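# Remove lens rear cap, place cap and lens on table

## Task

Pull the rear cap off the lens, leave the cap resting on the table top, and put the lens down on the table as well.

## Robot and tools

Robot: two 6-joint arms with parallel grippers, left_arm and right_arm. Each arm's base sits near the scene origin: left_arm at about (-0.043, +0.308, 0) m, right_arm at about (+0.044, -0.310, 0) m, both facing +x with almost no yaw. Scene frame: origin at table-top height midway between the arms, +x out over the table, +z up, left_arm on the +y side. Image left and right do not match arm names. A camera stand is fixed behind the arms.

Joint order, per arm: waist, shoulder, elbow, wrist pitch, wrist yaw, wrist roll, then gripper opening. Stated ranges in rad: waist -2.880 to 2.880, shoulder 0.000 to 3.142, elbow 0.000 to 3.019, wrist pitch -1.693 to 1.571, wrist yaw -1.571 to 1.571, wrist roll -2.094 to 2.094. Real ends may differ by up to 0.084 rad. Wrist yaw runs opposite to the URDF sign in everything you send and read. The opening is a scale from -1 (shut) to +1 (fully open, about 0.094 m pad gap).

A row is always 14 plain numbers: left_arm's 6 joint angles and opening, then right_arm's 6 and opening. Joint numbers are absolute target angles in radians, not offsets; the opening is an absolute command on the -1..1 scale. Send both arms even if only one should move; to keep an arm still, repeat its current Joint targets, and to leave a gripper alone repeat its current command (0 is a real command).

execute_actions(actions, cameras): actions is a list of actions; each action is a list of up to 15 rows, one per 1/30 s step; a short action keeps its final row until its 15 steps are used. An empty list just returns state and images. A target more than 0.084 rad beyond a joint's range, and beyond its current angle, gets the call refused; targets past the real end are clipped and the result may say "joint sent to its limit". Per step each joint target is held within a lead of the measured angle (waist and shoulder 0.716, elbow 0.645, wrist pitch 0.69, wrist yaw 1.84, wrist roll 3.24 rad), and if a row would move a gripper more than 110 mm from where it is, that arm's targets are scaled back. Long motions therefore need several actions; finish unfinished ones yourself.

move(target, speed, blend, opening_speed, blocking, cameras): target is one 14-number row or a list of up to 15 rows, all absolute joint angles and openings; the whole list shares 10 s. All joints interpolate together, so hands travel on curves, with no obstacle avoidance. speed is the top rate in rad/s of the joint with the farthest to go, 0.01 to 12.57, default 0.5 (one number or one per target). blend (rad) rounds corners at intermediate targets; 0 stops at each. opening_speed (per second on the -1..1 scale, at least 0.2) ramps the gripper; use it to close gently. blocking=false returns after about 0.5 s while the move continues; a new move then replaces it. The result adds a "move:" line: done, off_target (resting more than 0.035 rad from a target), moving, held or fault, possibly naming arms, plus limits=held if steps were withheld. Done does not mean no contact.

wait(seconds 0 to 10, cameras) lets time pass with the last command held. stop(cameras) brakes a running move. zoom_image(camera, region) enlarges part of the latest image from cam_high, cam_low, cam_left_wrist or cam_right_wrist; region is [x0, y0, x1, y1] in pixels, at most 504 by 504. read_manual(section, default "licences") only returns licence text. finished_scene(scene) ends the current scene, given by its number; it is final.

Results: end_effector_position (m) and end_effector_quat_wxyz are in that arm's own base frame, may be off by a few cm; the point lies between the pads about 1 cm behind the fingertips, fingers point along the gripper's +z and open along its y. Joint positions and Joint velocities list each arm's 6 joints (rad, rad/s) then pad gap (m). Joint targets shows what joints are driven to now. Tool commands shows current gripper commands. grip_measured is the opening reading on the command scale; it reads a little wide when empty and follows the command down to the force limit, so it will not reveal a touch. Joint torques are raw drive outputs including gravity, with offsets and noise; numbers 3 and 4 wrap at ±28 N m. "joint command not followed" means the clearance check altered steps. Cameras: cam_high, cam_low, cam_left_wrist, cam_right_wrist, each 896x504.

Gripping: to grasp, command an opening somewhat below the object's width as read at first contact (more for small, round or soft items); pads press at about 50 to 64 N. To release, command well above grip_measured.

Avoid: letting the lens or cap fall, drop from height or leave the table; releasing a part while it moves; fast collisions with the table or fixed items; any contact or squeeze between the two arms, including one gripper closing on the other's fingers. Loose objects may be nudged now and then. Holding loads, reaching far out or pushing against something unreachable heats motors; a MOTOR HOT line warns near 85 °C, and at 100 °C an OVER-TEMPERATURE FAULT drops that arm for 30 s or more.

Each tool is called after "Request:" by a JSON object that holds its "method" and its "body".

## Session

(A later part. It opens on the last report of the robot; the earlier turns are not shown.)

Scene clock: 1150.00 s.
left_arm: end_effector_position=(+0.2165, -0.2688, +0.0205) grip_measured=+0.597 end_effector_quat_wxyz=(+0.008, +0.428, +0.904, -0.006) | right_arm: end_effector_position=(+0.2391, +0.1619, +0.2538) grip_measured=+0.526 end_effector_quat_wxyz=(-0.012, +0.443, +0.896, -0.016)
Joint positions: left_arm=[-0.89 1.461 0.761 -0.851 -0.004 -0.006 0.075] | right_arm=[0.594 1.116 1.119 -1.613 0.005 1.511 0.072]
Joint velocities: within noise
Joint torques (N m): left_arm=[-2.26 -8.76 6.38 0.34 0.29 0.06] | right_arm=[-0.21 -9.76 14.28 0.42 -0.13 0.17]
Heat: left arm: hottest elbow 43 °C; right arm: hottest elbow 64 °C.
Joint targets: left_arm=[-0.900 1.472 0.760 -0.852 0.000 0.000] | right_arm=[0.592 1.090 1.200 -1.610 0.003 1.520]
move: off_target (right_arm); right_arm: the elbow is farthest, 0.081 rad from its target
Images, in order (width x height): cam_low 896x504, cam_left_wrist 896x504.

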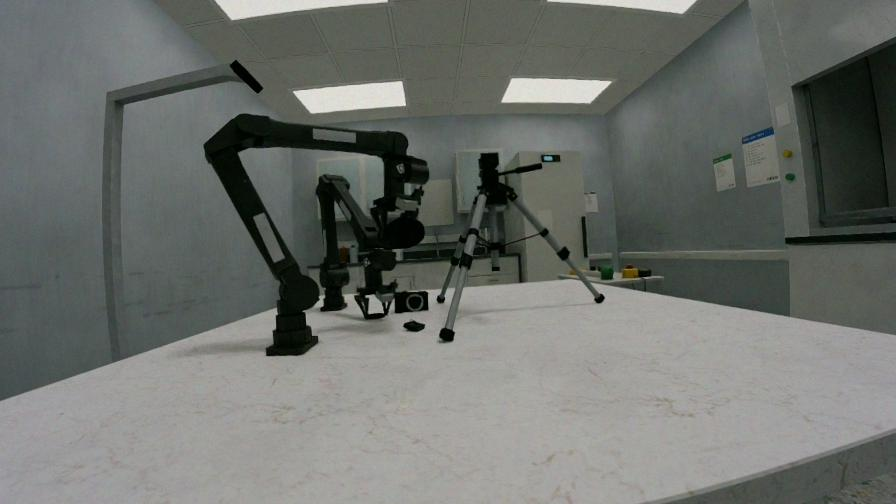

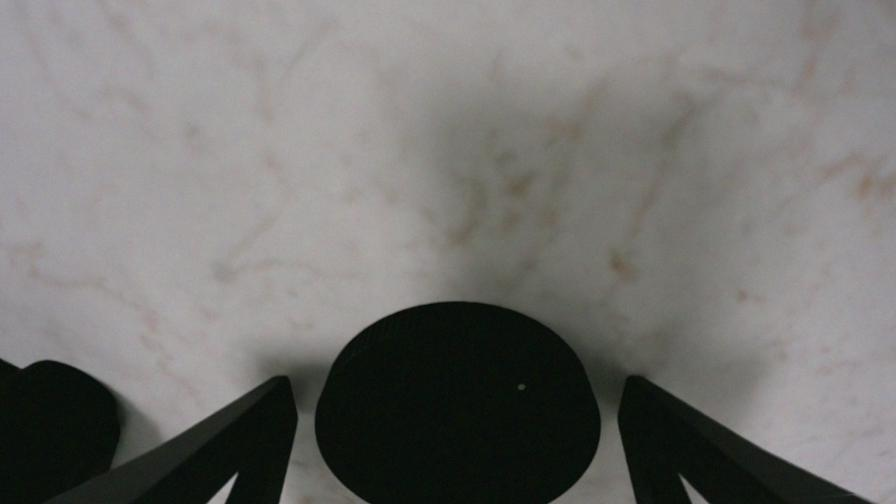

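Request:
{"method": "move", "body": {"target": [[-0.9,1.39,0.86,-0.99,0,0,0.6,0.592,1.09,1.20,-1.61,0.003,1.52,0.3],[-0.88,1.30,0.92,-1.13,0,0,0.6,0.592,1.09,1.20,-1.61,0.003,1.52,0.3],[-0.6,0.583,0.70,-0.72,0,0,0.6,0.592,1.09,1.20,-1.61,0.003,1.52,0.3]], "speed": [0.12,0.2,0.45], "blend": 0.04}}

Scene clock: 1163.97 s.
left_arm: end_effector_position=(+0.2653, -0.1866, +0.2957) grip_measured=+0.598 end_effector_quat_wxyz=(+0.435, +0.265, +0.849, -0.140) | right_arm: end_effector_position=(+0.2391, +0.1619, +0.2538) grip_measured=+0.526 end_effector_quat_wxyz=(-0.012, +0.443, +0.896, -0.016)
Joint positions: left_arm=[-0.61 0.584 0.7 -0.738 -0.003 -0.006 0.075] | right_arm=[0.594 1.116 1.119 -1.613 0.005 1.511 0.072]
Joint velocities: within noise
Joint torques (N m): left_arm=[-0.32 -1.26 9.87 2.78 0.28 0.06] | right_arm=[0.15 -9.05 14.05 0.29 -0.14 0.15]
Heat: left arm: hottest elbow 43 °C; right arm: hottest elbow 64 °C.
Joint targets: left_arm=[-0.600 0.583 0.700 -0.720 0.000 0.000] | right_arm=[0.592 1.090 1.200 -1.610 0.003 1.520]
move: off_target (right_arm); right_arm: the elbow is farthest, 0.081 rad from its target

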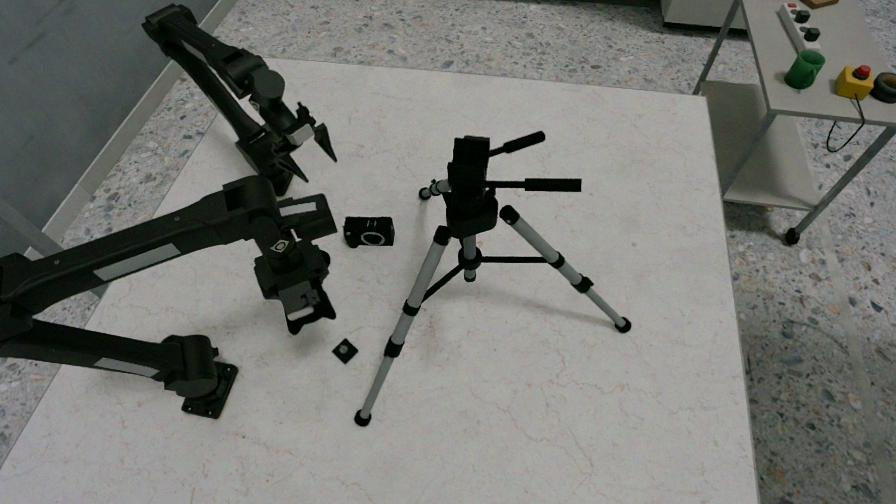

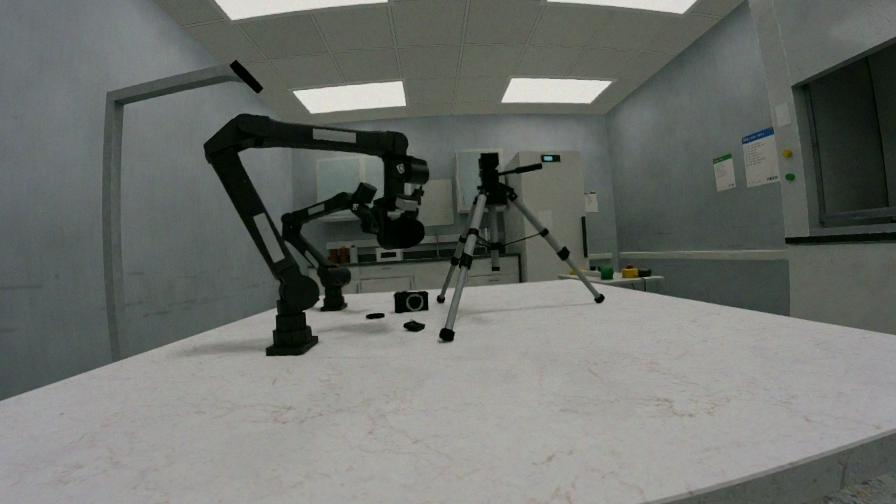

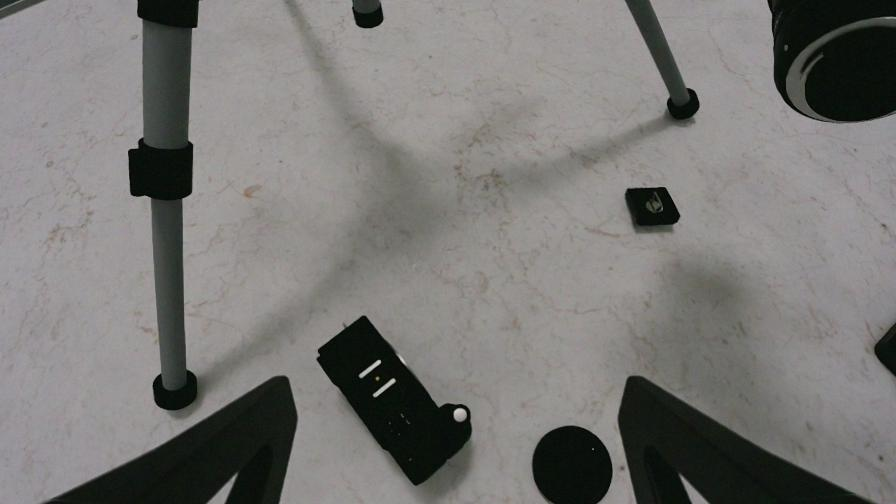

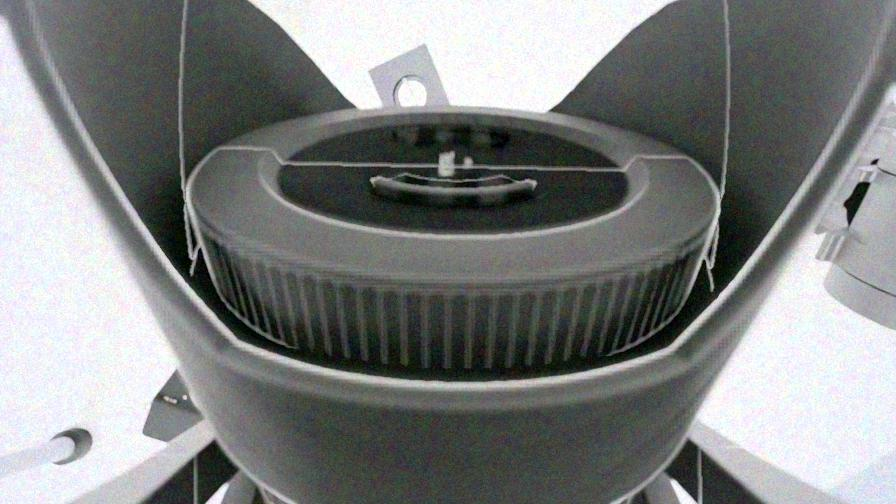

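Request:
{"method": "move", "body": {"target": [[-0.6,0.583,0.70,-0.72,0,0,0.6,0.812,1.25,1.17,-1.40,0.003,1.67,0.3],[-0.6,0.583,0.70,-0.72,0,0,0.6,0.779,1.53,1.16,-1.18,0.003,1.125,0.3],[-0.6,0.583,0.70,-0.72,0,0,0.6,0.779,1.592,1.09,-1.050,0.003,1.125,0.3]], "speed": [0.35,0.35,0.15], "blend": [0.06,0.03,0]}}

Scene clock: 1190.57 s.
left_arm: end_effector_position=(+0.2653, -0.1866, +0.2957) grip_measured=+0.598 end_effector_quat_wxyz=(+0.435, +0.265, +0.849, -0.140) | right_arm: end_effector_position=(+0.3024, +0.3027, +0.0609) grip_measured=+0.526 end_effector_quat_wxyz=(-0.010, +0.174, +0.985, -0.012)
Joint positions: left_arm=[-0.61 0.584 0.7 -0.738 -0.003 -0.006 0.075] | right_arm=[0.786 1.62 1.079 -1.061 0.003 1.135 0.072]
Joint velocities: within noise
Joint torques (N m): left_arm=[-0.56 -1.32 9.85 2.77 0.29 0.07] | right_arm=[-0.38 -15.15 8.08 0.49 0.02 -0.03]
Heat: left arm: hottest elbow 46 °C; right arm: hottest elbow 64 °C.
Joint targets: left_arm=[-0.600 0.583 0.700 -0.720 0.000 0.000] | right_arm=[0.779 1.592 1.090 -1.050 0.003 1.125]
move: done

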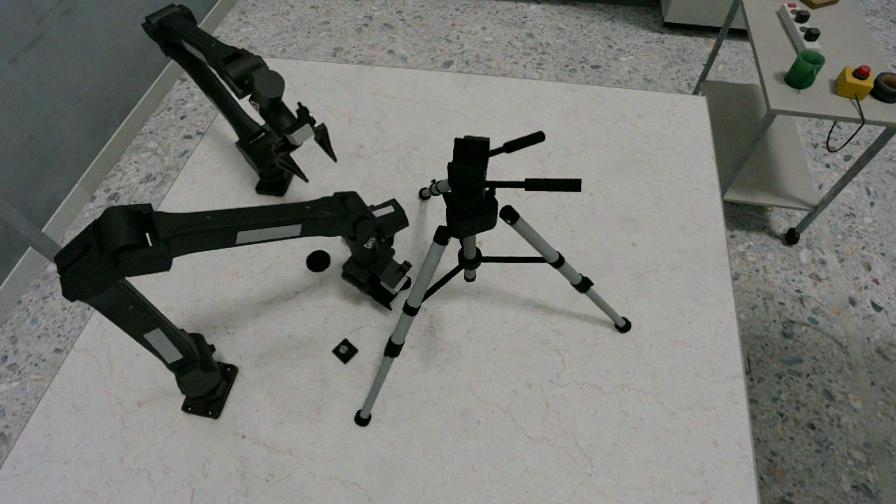

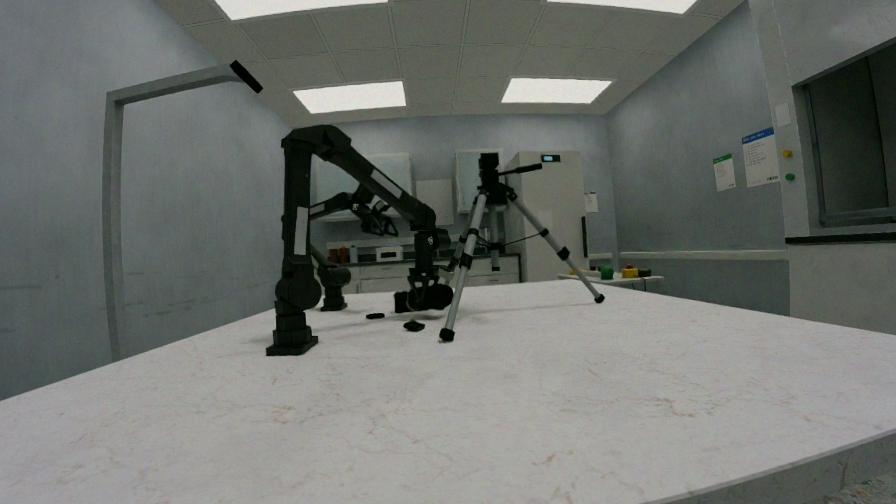

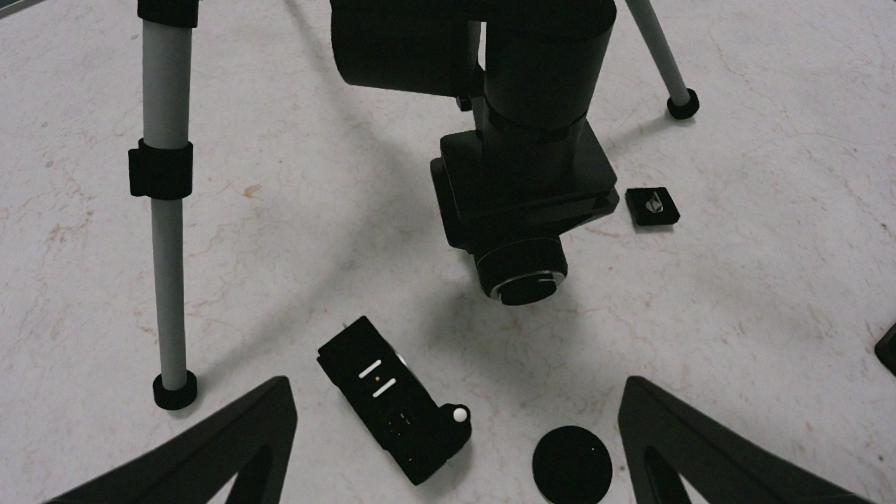

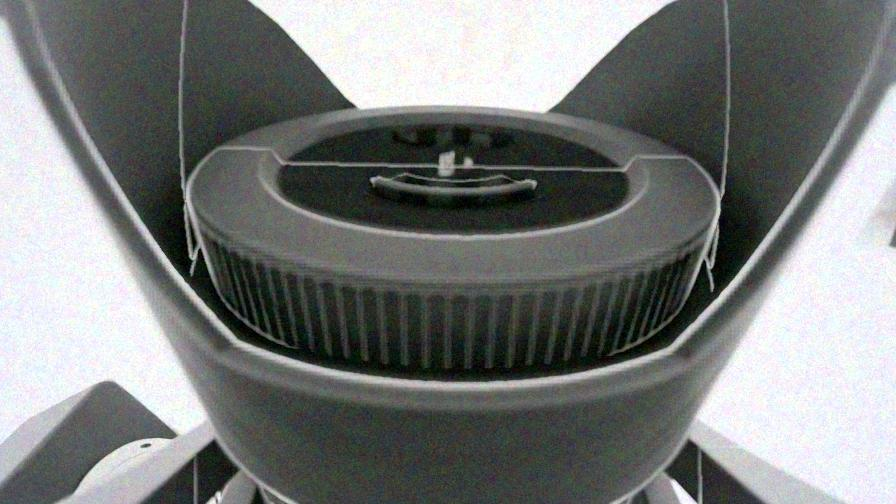

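Request:
{"method": "move", "body": {"target": [-0.6,0.583,0.70,-0.72,0,0,0.6,0.774,1.643,1.034,-0.963,0.003,1.12,0.3], "speed": 0.06, "cameras": ["cam_left_wrist","cam_low"]}}

Request:
{"method": "zoom_image", "body": {"camera": "cam_low", "region": [360, 220, 500, 340]}}

Scene clock: 1205.13 s.
left_arm: end_effector_position=(+0.2653, -0.1866, +0.2957) grip_measured=+0.598 end_effector_quat_wxyz=(+0.435, +0.265, +0.849, -0.140) | right_arm: end_effector_position=(+0.3024, +0.3003, +0.0351) grip_measured=+0.526 end_effector_quat_wxyz=(-0.009, +0.174, +0.985, -0.010)
Joint positions: left_arm=[-0.61 0.584 0.7 -0.738 -0.003 -0.006 0.075] | right_arm=[0.782 1.652 1.039 -0.985 0.003 1.131 0.072]
Joint velocities: within noise
Joint torques (N m): left_arm=[-0.56 -1.26 9.85 2.78 0.29 0.07] | right_arm=[-0.5 -14.33 6.56 0.95 0.01 -0.05]
Heat: left arm: hottest elbow 47 °C; right arm: hottest elbow 60 °C.
Joint targets: left_arm=[-0.600 0.583 0.700 -0.720 0.000 0.000] | right_arm=[0.774 1.643 1.034 -0.963 0.003 1.120]
move: done
Images, in order (width x height): cam_low 896x504, cam_left_wrist 896x504.

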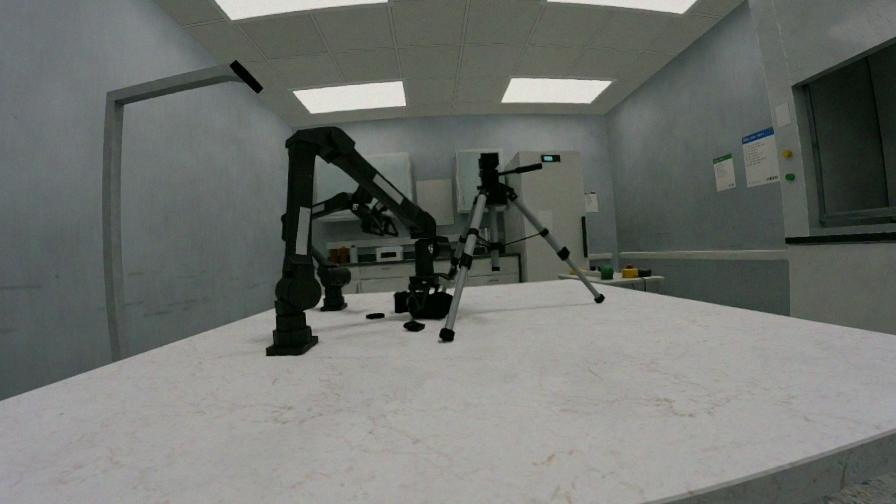

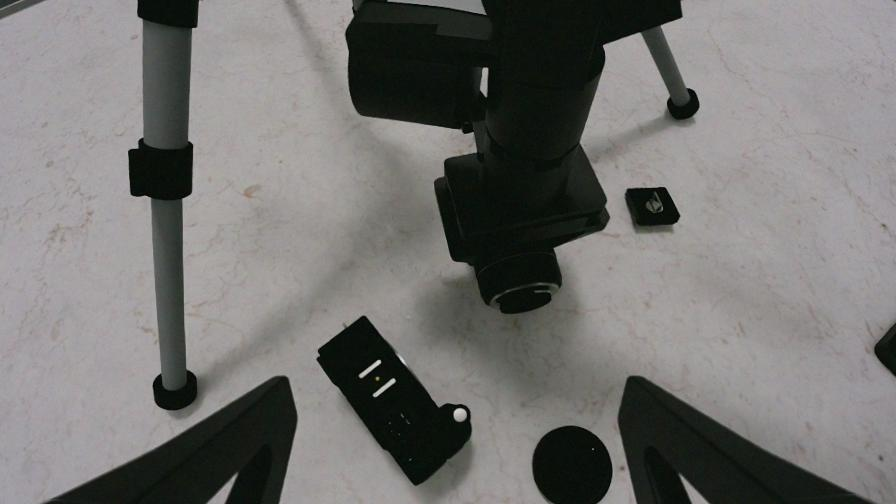

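Scaled by 3.600.

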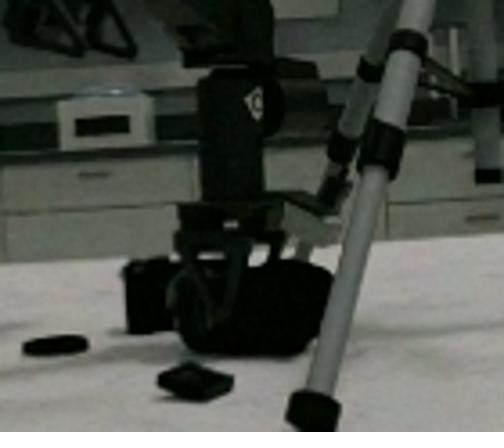

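Request:
{"method": "move", "body": {"target": [-0.6,0.583,0.70,-0.72,0,0,0.6,0.774,1.654,1.028,-0.938,0.003,1.12,0.3], "speed": 0.05, "cameras": ["cam_left_wrist","cam_low"]}}

Request:
{"method": "zoom_image", "body": {"camera": "cam_low", "region": [360, 220, 500, 340]}}

Scene clock: 1216.30 s.
left_arm: end_effector_position=(+0.2653, -0.1866, +0.2957) grip_measured=+0.598 end_effector_quat_wxyz=(+0.435, +0.265, +0.849, -0.140) | right_arm: end_effector_position=(+0.3063, +0.3037, +0.0346) grip_measured=+0.526 end_effector_quat_wxyz=(-0.002, +0.174, +0.985, -0.001)
Joint positions: left_arm=[-0.61 0.584 0.7 -0.738 -0.003 -0.006 0.075] | right_arm=[0.781 1.652 1.038 -0.962 0.003 1.131 0.072]
Joint velocities: within noise
Joint torques (N m): left_arm=[-0.5 -1.32 9.87 2.82 0.28 0.05] | right_arm=[-0.15 -13.63 6.2 1.2 -0.02 -0.02]
Heat: left arm: hottest elbow 47 °C; right arm: hottest elbow 58 °C.
Joint targets: left_arm=[-0.600 0.583 0.700 -0.720 0.000 0.000] | right_arm=[0.774 1.654 1.028 -0.938 0.003 1.120]
move: done
Images, in order (width x height): cam_low 896x504, cam_left_wrist 896x504.

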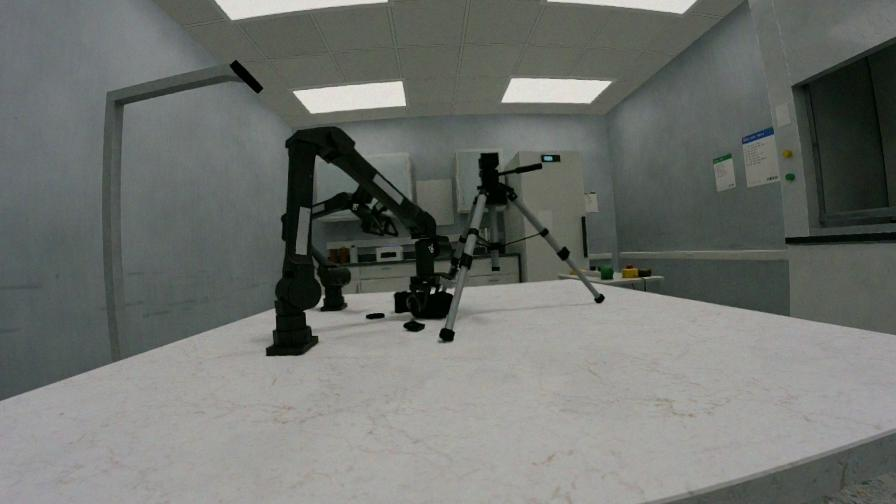

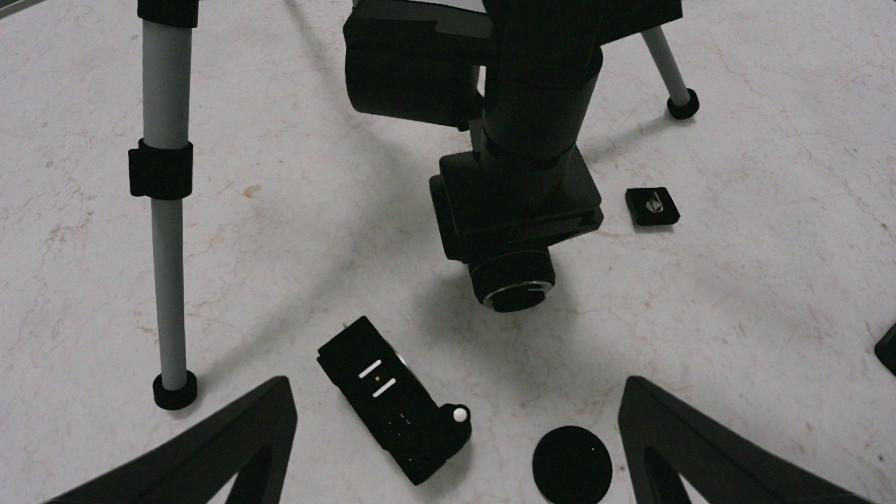

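Scaled by 3.600.

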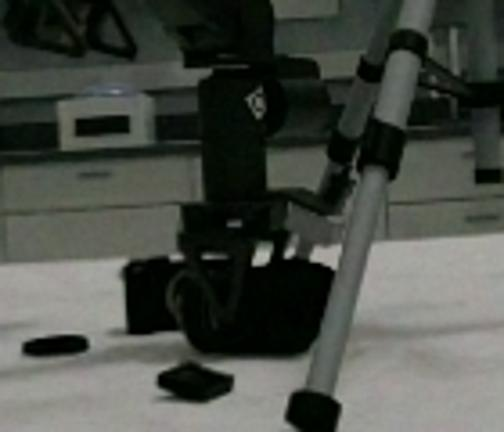

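Request:
{"method": "move", "body": {"target": [-0.6,0.583,0.70,-0.72,0,0,0.6,0.774,1.662,1.023,-0.934,0.003,1.12,0.3], "speed": 0.05, "cameras": ["cam_left_wrist"]}}

Scene clock: 1230.70 s.
left_arm: end_effector_position=(+0.2653, -0.1866, +0.2957) grip_measured=+0.598 end_effector_quat_wxyz=(+0.435, +0.265, +0.849, -0.140) | right_arm: end_effector_position=(+0.3062, +0.3036, +0.0344) grip_measured=+0.526 end_effector_quat_wxyz=(-0.002, +0.174, +0.985, -0.001)
Joint positions: left_arm=[-0.61 0.584 0.7 -0.738 -0.003 -0.006 0.075] | right_arm=[0.781 1.652 1.037 -0.961 0.003 1.131 0.072]
Joint velocities: within noise
Joint torques (N m): left_arm=[-0.26 -1.38 9.92 2.8 0.28 0.07] | right_arm=[-0.79 -12.86 5.83 1.11 0.08 -0.06]
Heat: left arm: hottest elbow 48 °C; right arm: hottest elbow 55 °C.
Joint targets: left_arm=[-0.600 0.583 0.700 -0.720 0.000 0.000] | right_arm=[0.774 1.662 1.023 -0.934 0.003 1.120]
move: done
Images, in order (width x height): cam_left_wrist 896x504.

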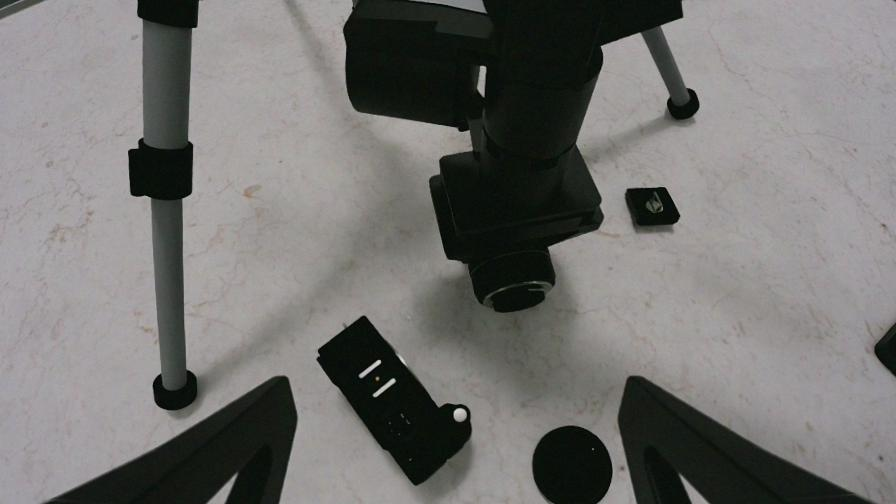

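Request:
{"method": "move", "body": {"target": [-0.6,0.583,0.70,-0.72,0,0,0.6,0.774,1.655,1.030,-0.940,0.003,1.12,0.98], "opening_speed": 0.25, "speed": 0.05, "cameras": ["cam_left_wrist","cam_right_wrist","cam_low"]}}

Request:
{"method": "zoom_image", "body": {"camera": "cam_low", "region": [360, 220, 500, 340]}}

Scene clock: 1244.43 s.
left_arm: end_effector_position=(+0.2653, -0.1866, +0.2957) grip_measured=+0.598 end_effector_quat_wxyz=(+0.435, +0.265, +0.849, -0.140) | right_arm: end_effector_position=(+0.3077, +0.3050, +0.0344) grip_measured=+0.977 end_effector_quat_wxyz=(+0.000, +0.173, +0.985, +0.003)
Joint positions: left_arm=[-0.61 0.584 0.7 -0.738 -0.003 -0.006 0.075] | right_arm=[0.781 1.652 1.037 -0.953 0.003 1.129 0.093]
Joint velocities: within noise
Joint torques (N m): left_arm=[-0.44 -1.32 9.88 2.82 0.29 0.07] | right_arm=[-1.08 -13.16 6.17 0.73 -0.03 -0.08]
Heat: left arm: hottest elbow 48 °C; right arm: hottest elbow 54 °C.
Joint targets: left_arm=[-0.600 0.583 0.700 -0.720 0.000 0.000] | right_arm=[0.774 1.655 1.030 -0.940 0.003 1.120]
move: done
Images, in order (width x height): cam_low 896x504, cam_left_wrist 896x504, cam_right_wrist 896x504.

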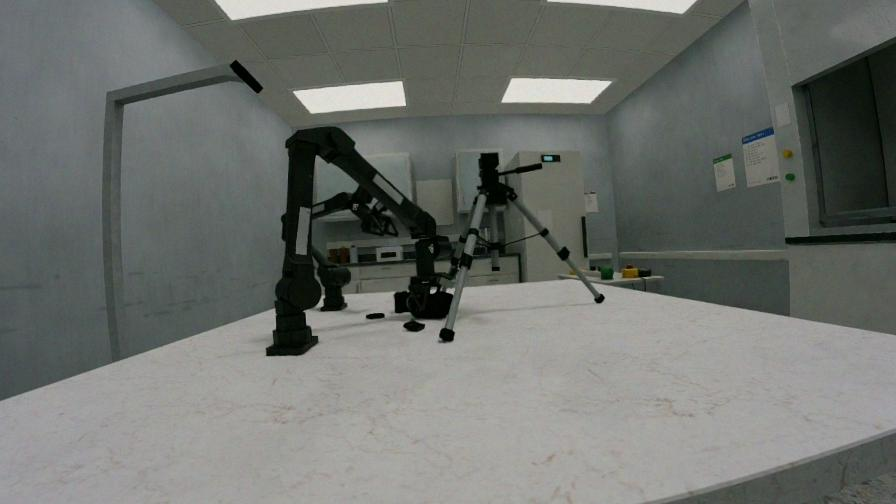

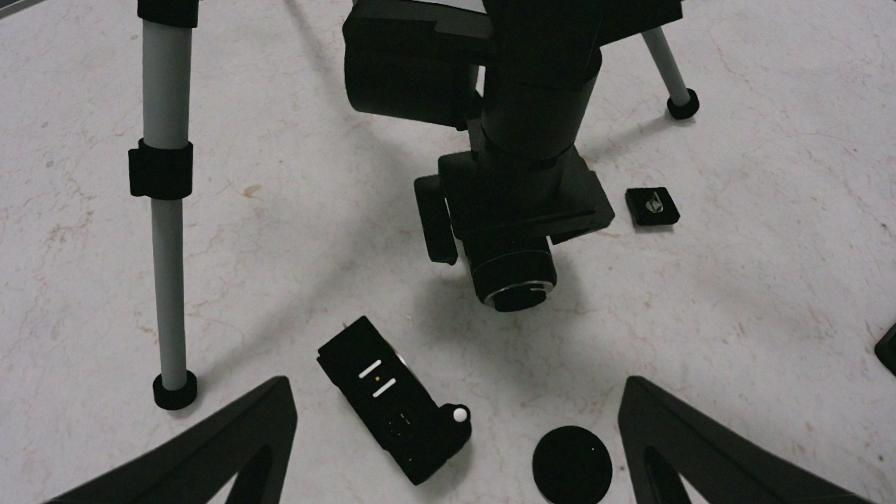

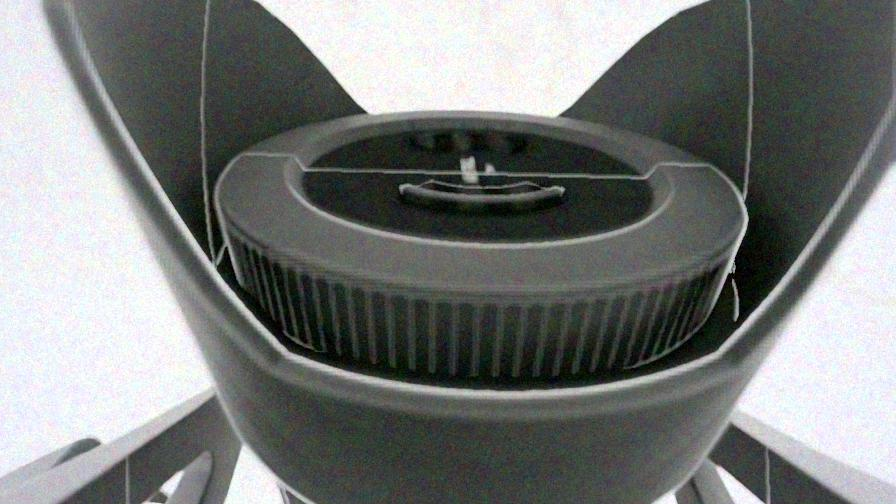

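Scaled by 3.600.

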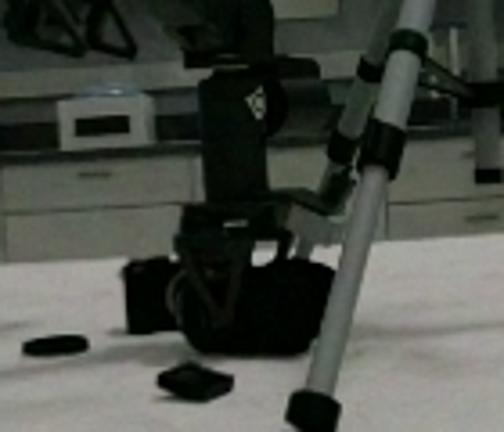

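Request:
{"method": "move", "body": {"target": [-0.6,0.583,0.70,-0.72,0,0,0.6,0.779,1.636,1.085,-0.962,0.003,1.125,0.98], "speed": 0.05, "cameras": ["cam_right_wrist"]}}

Scene clock: 1266.93 s.
left_arm: end_effector_position=(+0.2653, -0.1866, +0.2957) grip_measured=+0.598 end_effector_quat_wxyz=(+0.435, +0.265, +0.849, -0.140) | right_arm: end_effector_position=(+0.3077, +0.3050, +0.0344) grip_measured=+0.978 end_effector_quat_wxyz=(+0.000, +0.173, +0.985, +0.003)
Joint positions: left_arm=[-0.61 0.584 0.7 -0.738 -0.003 -0.006 0.075] | right_arm=[0.781 1.652 1.037 -0.953 0.003 1.129 0.093]
Joint velocities: within noise
Joint torques (N m): left_arm=[-0.44 -1.2 9.87 2.81 0.28 0.07] | right_arm=[-0.79 -14.8 10.39 0.01 0.02 -0.02]
Heat: left arm: hottest elbow 49 °C; right arm: hottest elbow 52 °C.
Joint targets: left_arm=[-0.600 0.583 0.700 -0.720 0.000 0.000] | right_arm=[0.779 1.636 1.085 -0.962 0.003 1.125]
move: off_target (right_arm); right_arm: the elbow is farthest, 0.048 rad from its target
Images, in order (width x height): cam_right_wrist 896x504.

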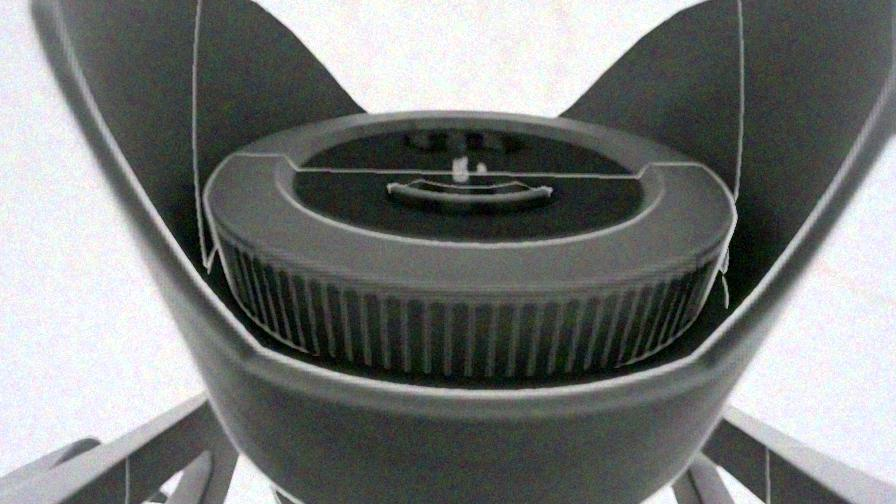

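Request:
{"method": "move", "body": {"target": [[-0.6,0.583,0.70,-0.72,0,0,0.6,0.779,1.602,1.114,-1.018,0.003,1.125,1],[-0.6,0.583,0.70,-0.72,0,0,0.6,0.779,1.579,1.134,-1.061,0.003,1.125,1]], "speed": 0.06, "blend": 0.01, "cameras": ["cam_right_wrist","cam_left_wrist"]}}

Scene clock: 1279.10 s.
left_arm: end_effector_position=(+0.2653, -0.1866, +0.2957) grip_measured=+0.598 end_effector_quat_wxyz=(+0.435, +0.265, +0.849, -0.140) | right_arm: end_effector_position=(+0.3048, +0.3021, +0.0692) grip_measured=+0.998 end_effector_quat_wxyz=(-0.001, +0.173, +0.985, +0.001)
Joint positions: left_arm=[-0.61 0.584 0.7 -0.738 -0.003 -0.006 0.075] | right_arm=[0.781 1.593 1.071 -1.05 0.003 1.129 0.094]
Joint velocities: within noise
Joint torques (N m): left_arm=[-0.32 -1.55 9.84 2.78 0.27 0.07] | right_arm=[-0.21 -14.27 12.07 -0.14 0.01 0.06]
Heat: left arm: hottest elbow 49 °C; right arm: hottest elbow 53 °C.
Joint targets: left_arm=[-0.600 0.583 0.700 -0.720 0.000 0.000] | right_arm=[0.779 1.579 1.134 -1.061 0.003 1.125]
move: off_target (right_arm); right_arm: the elbow is farthest, 0.063 rad from its target
Images, in order (width x height): cam_left_wrist 896x504, cam_right_wrist 896x504.

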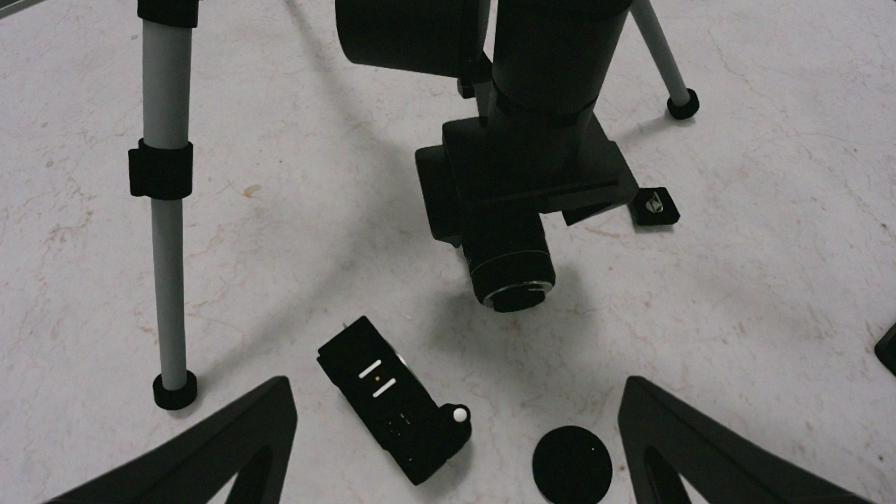

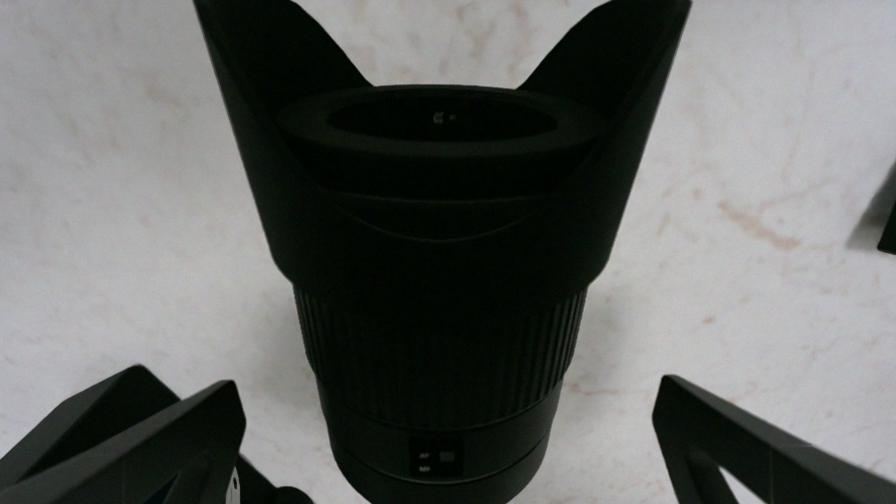

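Clean. Lift away and stow the right arm.

Request:
{"method": "move", "body": {"target": [[-0.6,0.583,0.70,-0.72,0,0,0.6,0.779,1.50,1.225,-1.21,0.003,1.125,1],[-0.6,0.583,0.70,-0.72,0,0,0.6,0.74,1.1,1.0,-1.3,0,1.1,1],[-0.6,0.583,0.70,-0.72,0,0,0.6,0.45,0.6,0.6,-1.1,0,0.8,1]], "speed": [0.15,0.4,0.45], "blend": [0.03,0.08,0]}}

Request:
{"method": "wait", "body": {"seconds": 3}}

Request:
{"method": "zoom_image", "body": {"camera": "cam_left_wrist", "region": [300, 130, 700, 504]}}

Scene clock: 1296.53 s.
left_arm: end_effector_position=(+0.2653, -0.1866, +0.2957) grip_measured=+0.598 end_effector_quat_wxyz=(+0.435, +0.265, +0.849, -0.140) | right_arm: end_effector_position=(+0.2164, +0.1062, +0.1829) grip_measured=+0.998 end_effector_quat_wxyz=(+0.184, +0.171, +0.958, +0.137)
Joint positions: left_arm=[-0.61 0.584 0.7 -0.738 -0.003 -0.006 0.075] | right_arm=[0.456 0.603 0.613 -1.118 0.003 0.811 0.094]
Joint velocities: within noise
Joint torques (N m): left_arm=[-0.56 -1.32 9.85 2.81 0.29 0.06] | right_arm=[-0.32 -0.67 8.17 1.46 -0.12 -0.03]
Heat: left arm: hottest elbow 49 °C; right arm: hottest elbow 54 °C.
Joint targets: left_arm=[-0.600 0.583 0.700 -0.720 0.000 0.000] | right_arm=[0.450 0.600 0.600 -1.100 0.000 0.800]
move: done

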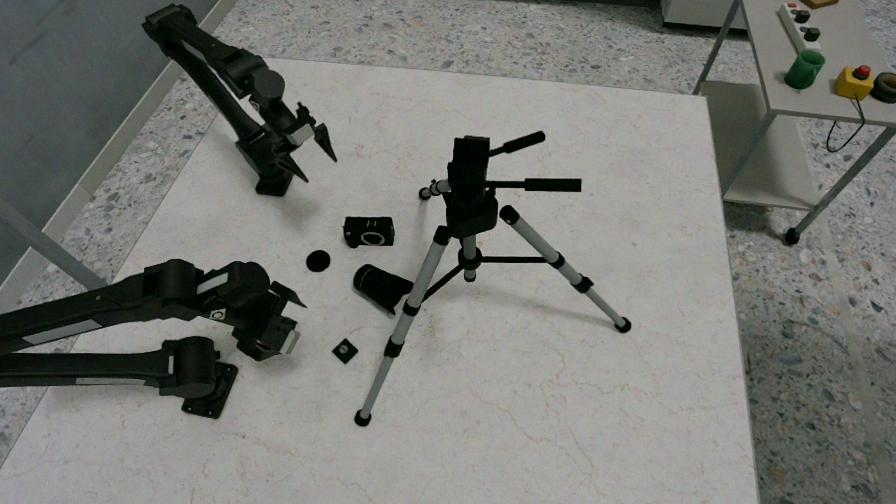

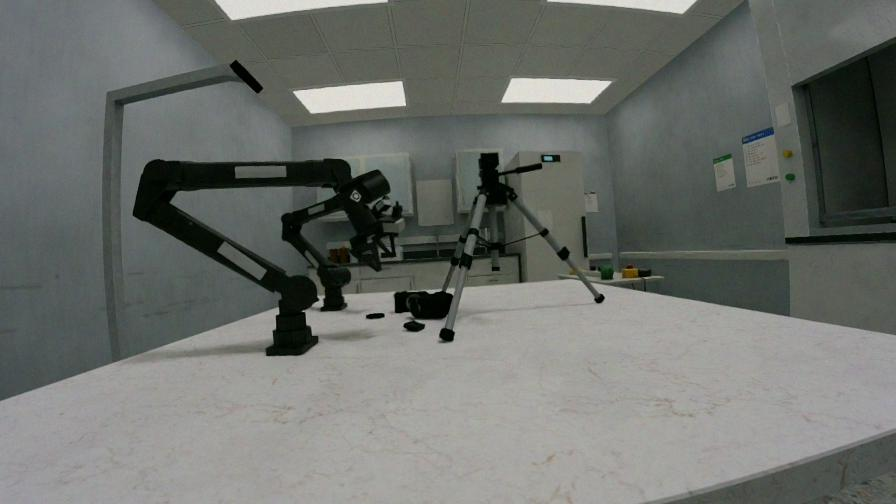

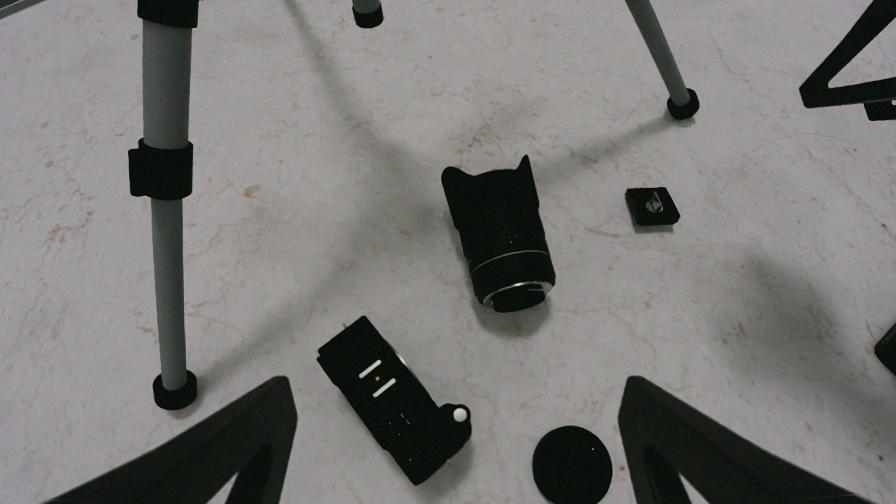

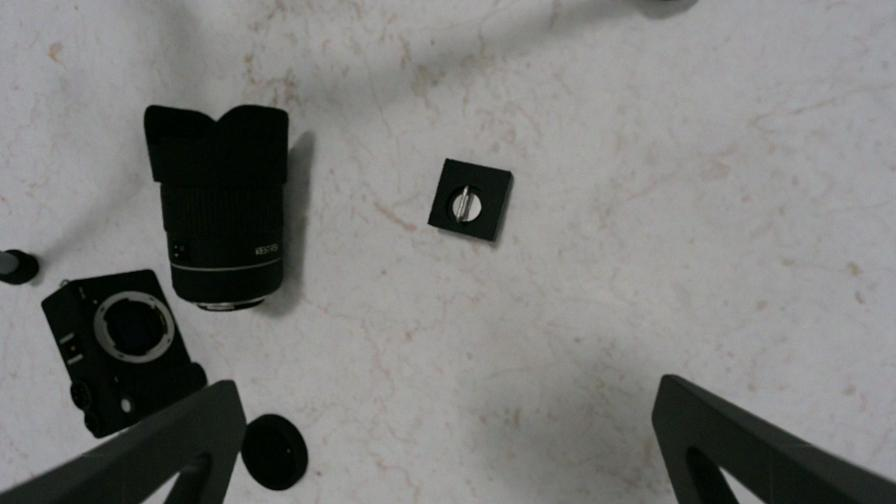

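Scene clock: 1299.53 s.
left_arm: end_effector_position=(+0.2653, -0.1866, +0.2957) grip_measured=+0.598 end_effector_quat_wxyz=(+0.435, +0.265, +0.849, -0.140) | right_arm: end_effector_position=(+0.2164, +0.1062, +0.1828) grip_measured=+0.998 end_effector_quat_wxyz=(+0.184, +0.171, +0.958, +0.137)
Joint positions: left_arm=[-0.61 0.584 0.7 -0.738 -0.003 -0.006 0.075] | right_arm=[0.456 0.603 0.612 -1.117 0.003 0.81 0.094]
Joint velocities: within noise
Joint torques (N m): left_arm=[-0.56 -1.2 9.85 2.8 0.29 0.06] | right_arm=[-0.56 -1.08 8.32 1.51 -0.01 -0.08]
Heat: left arm: hottest elbow 49 °C; right arm: hottest elbow 54 °C.
Joint targets: left_arm=[-0.600 0.583 0.700 -0.720 0.000 0.000] | right_arm=[0.450 0.600 0.600 -1.100 0.000 0.800]
Tool commands: left_gripper/opening=+0.6 right_gripper/opening=+1.0
wait: 3.00 s; at rest by 0.17 s

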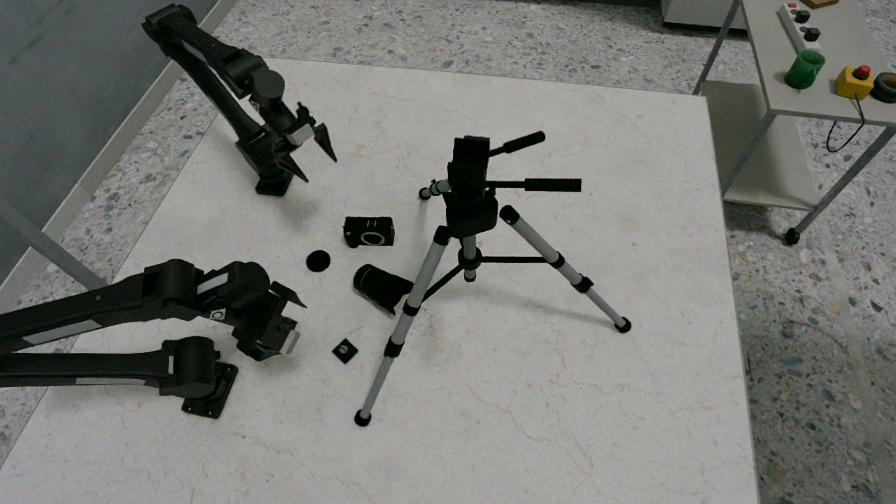

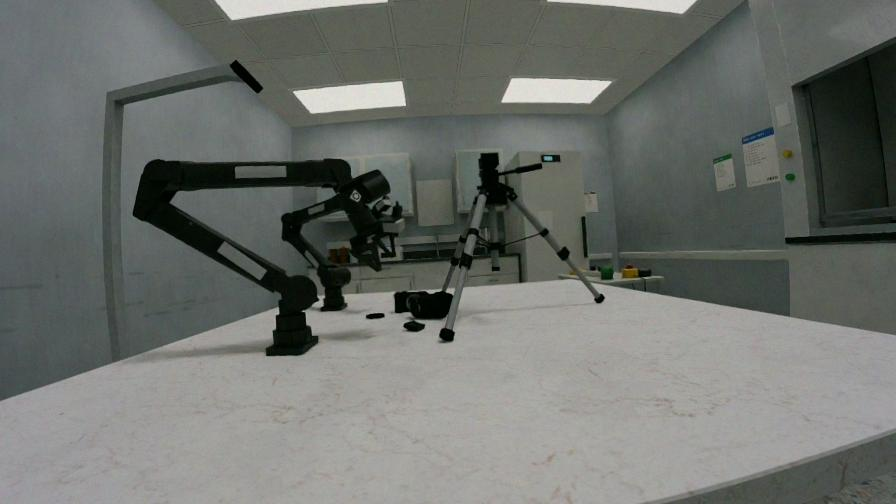

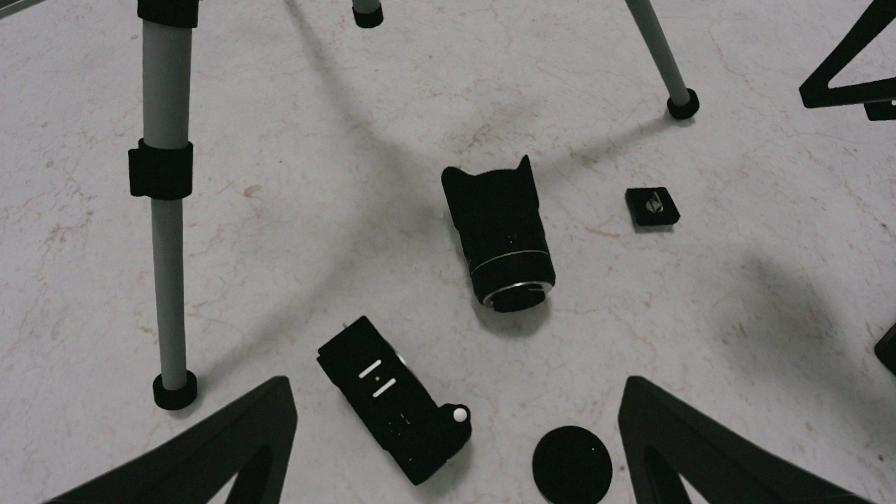

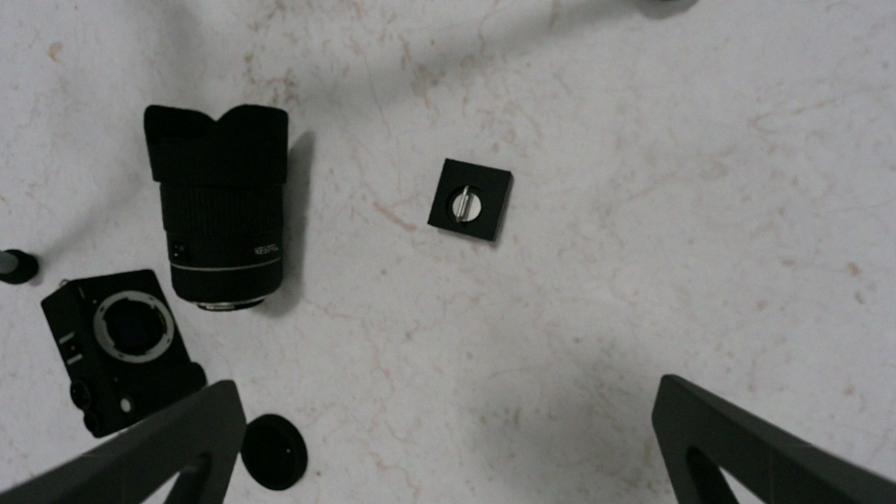

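Scaled by 1.260.

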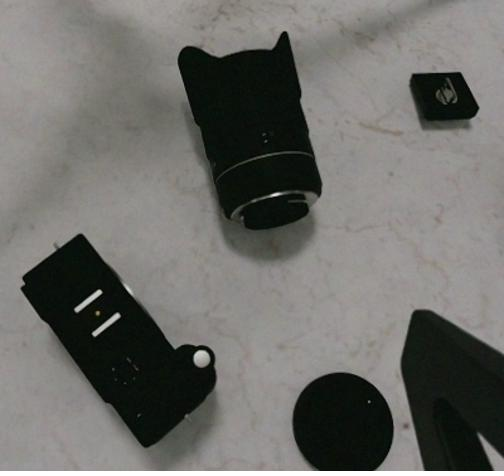

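Done: the cap is flat on the table, and the lens is lying at rest.

Request:
{"method": "finished_scene", "body": {"scene": 1}}

The scene is finished: the task was done.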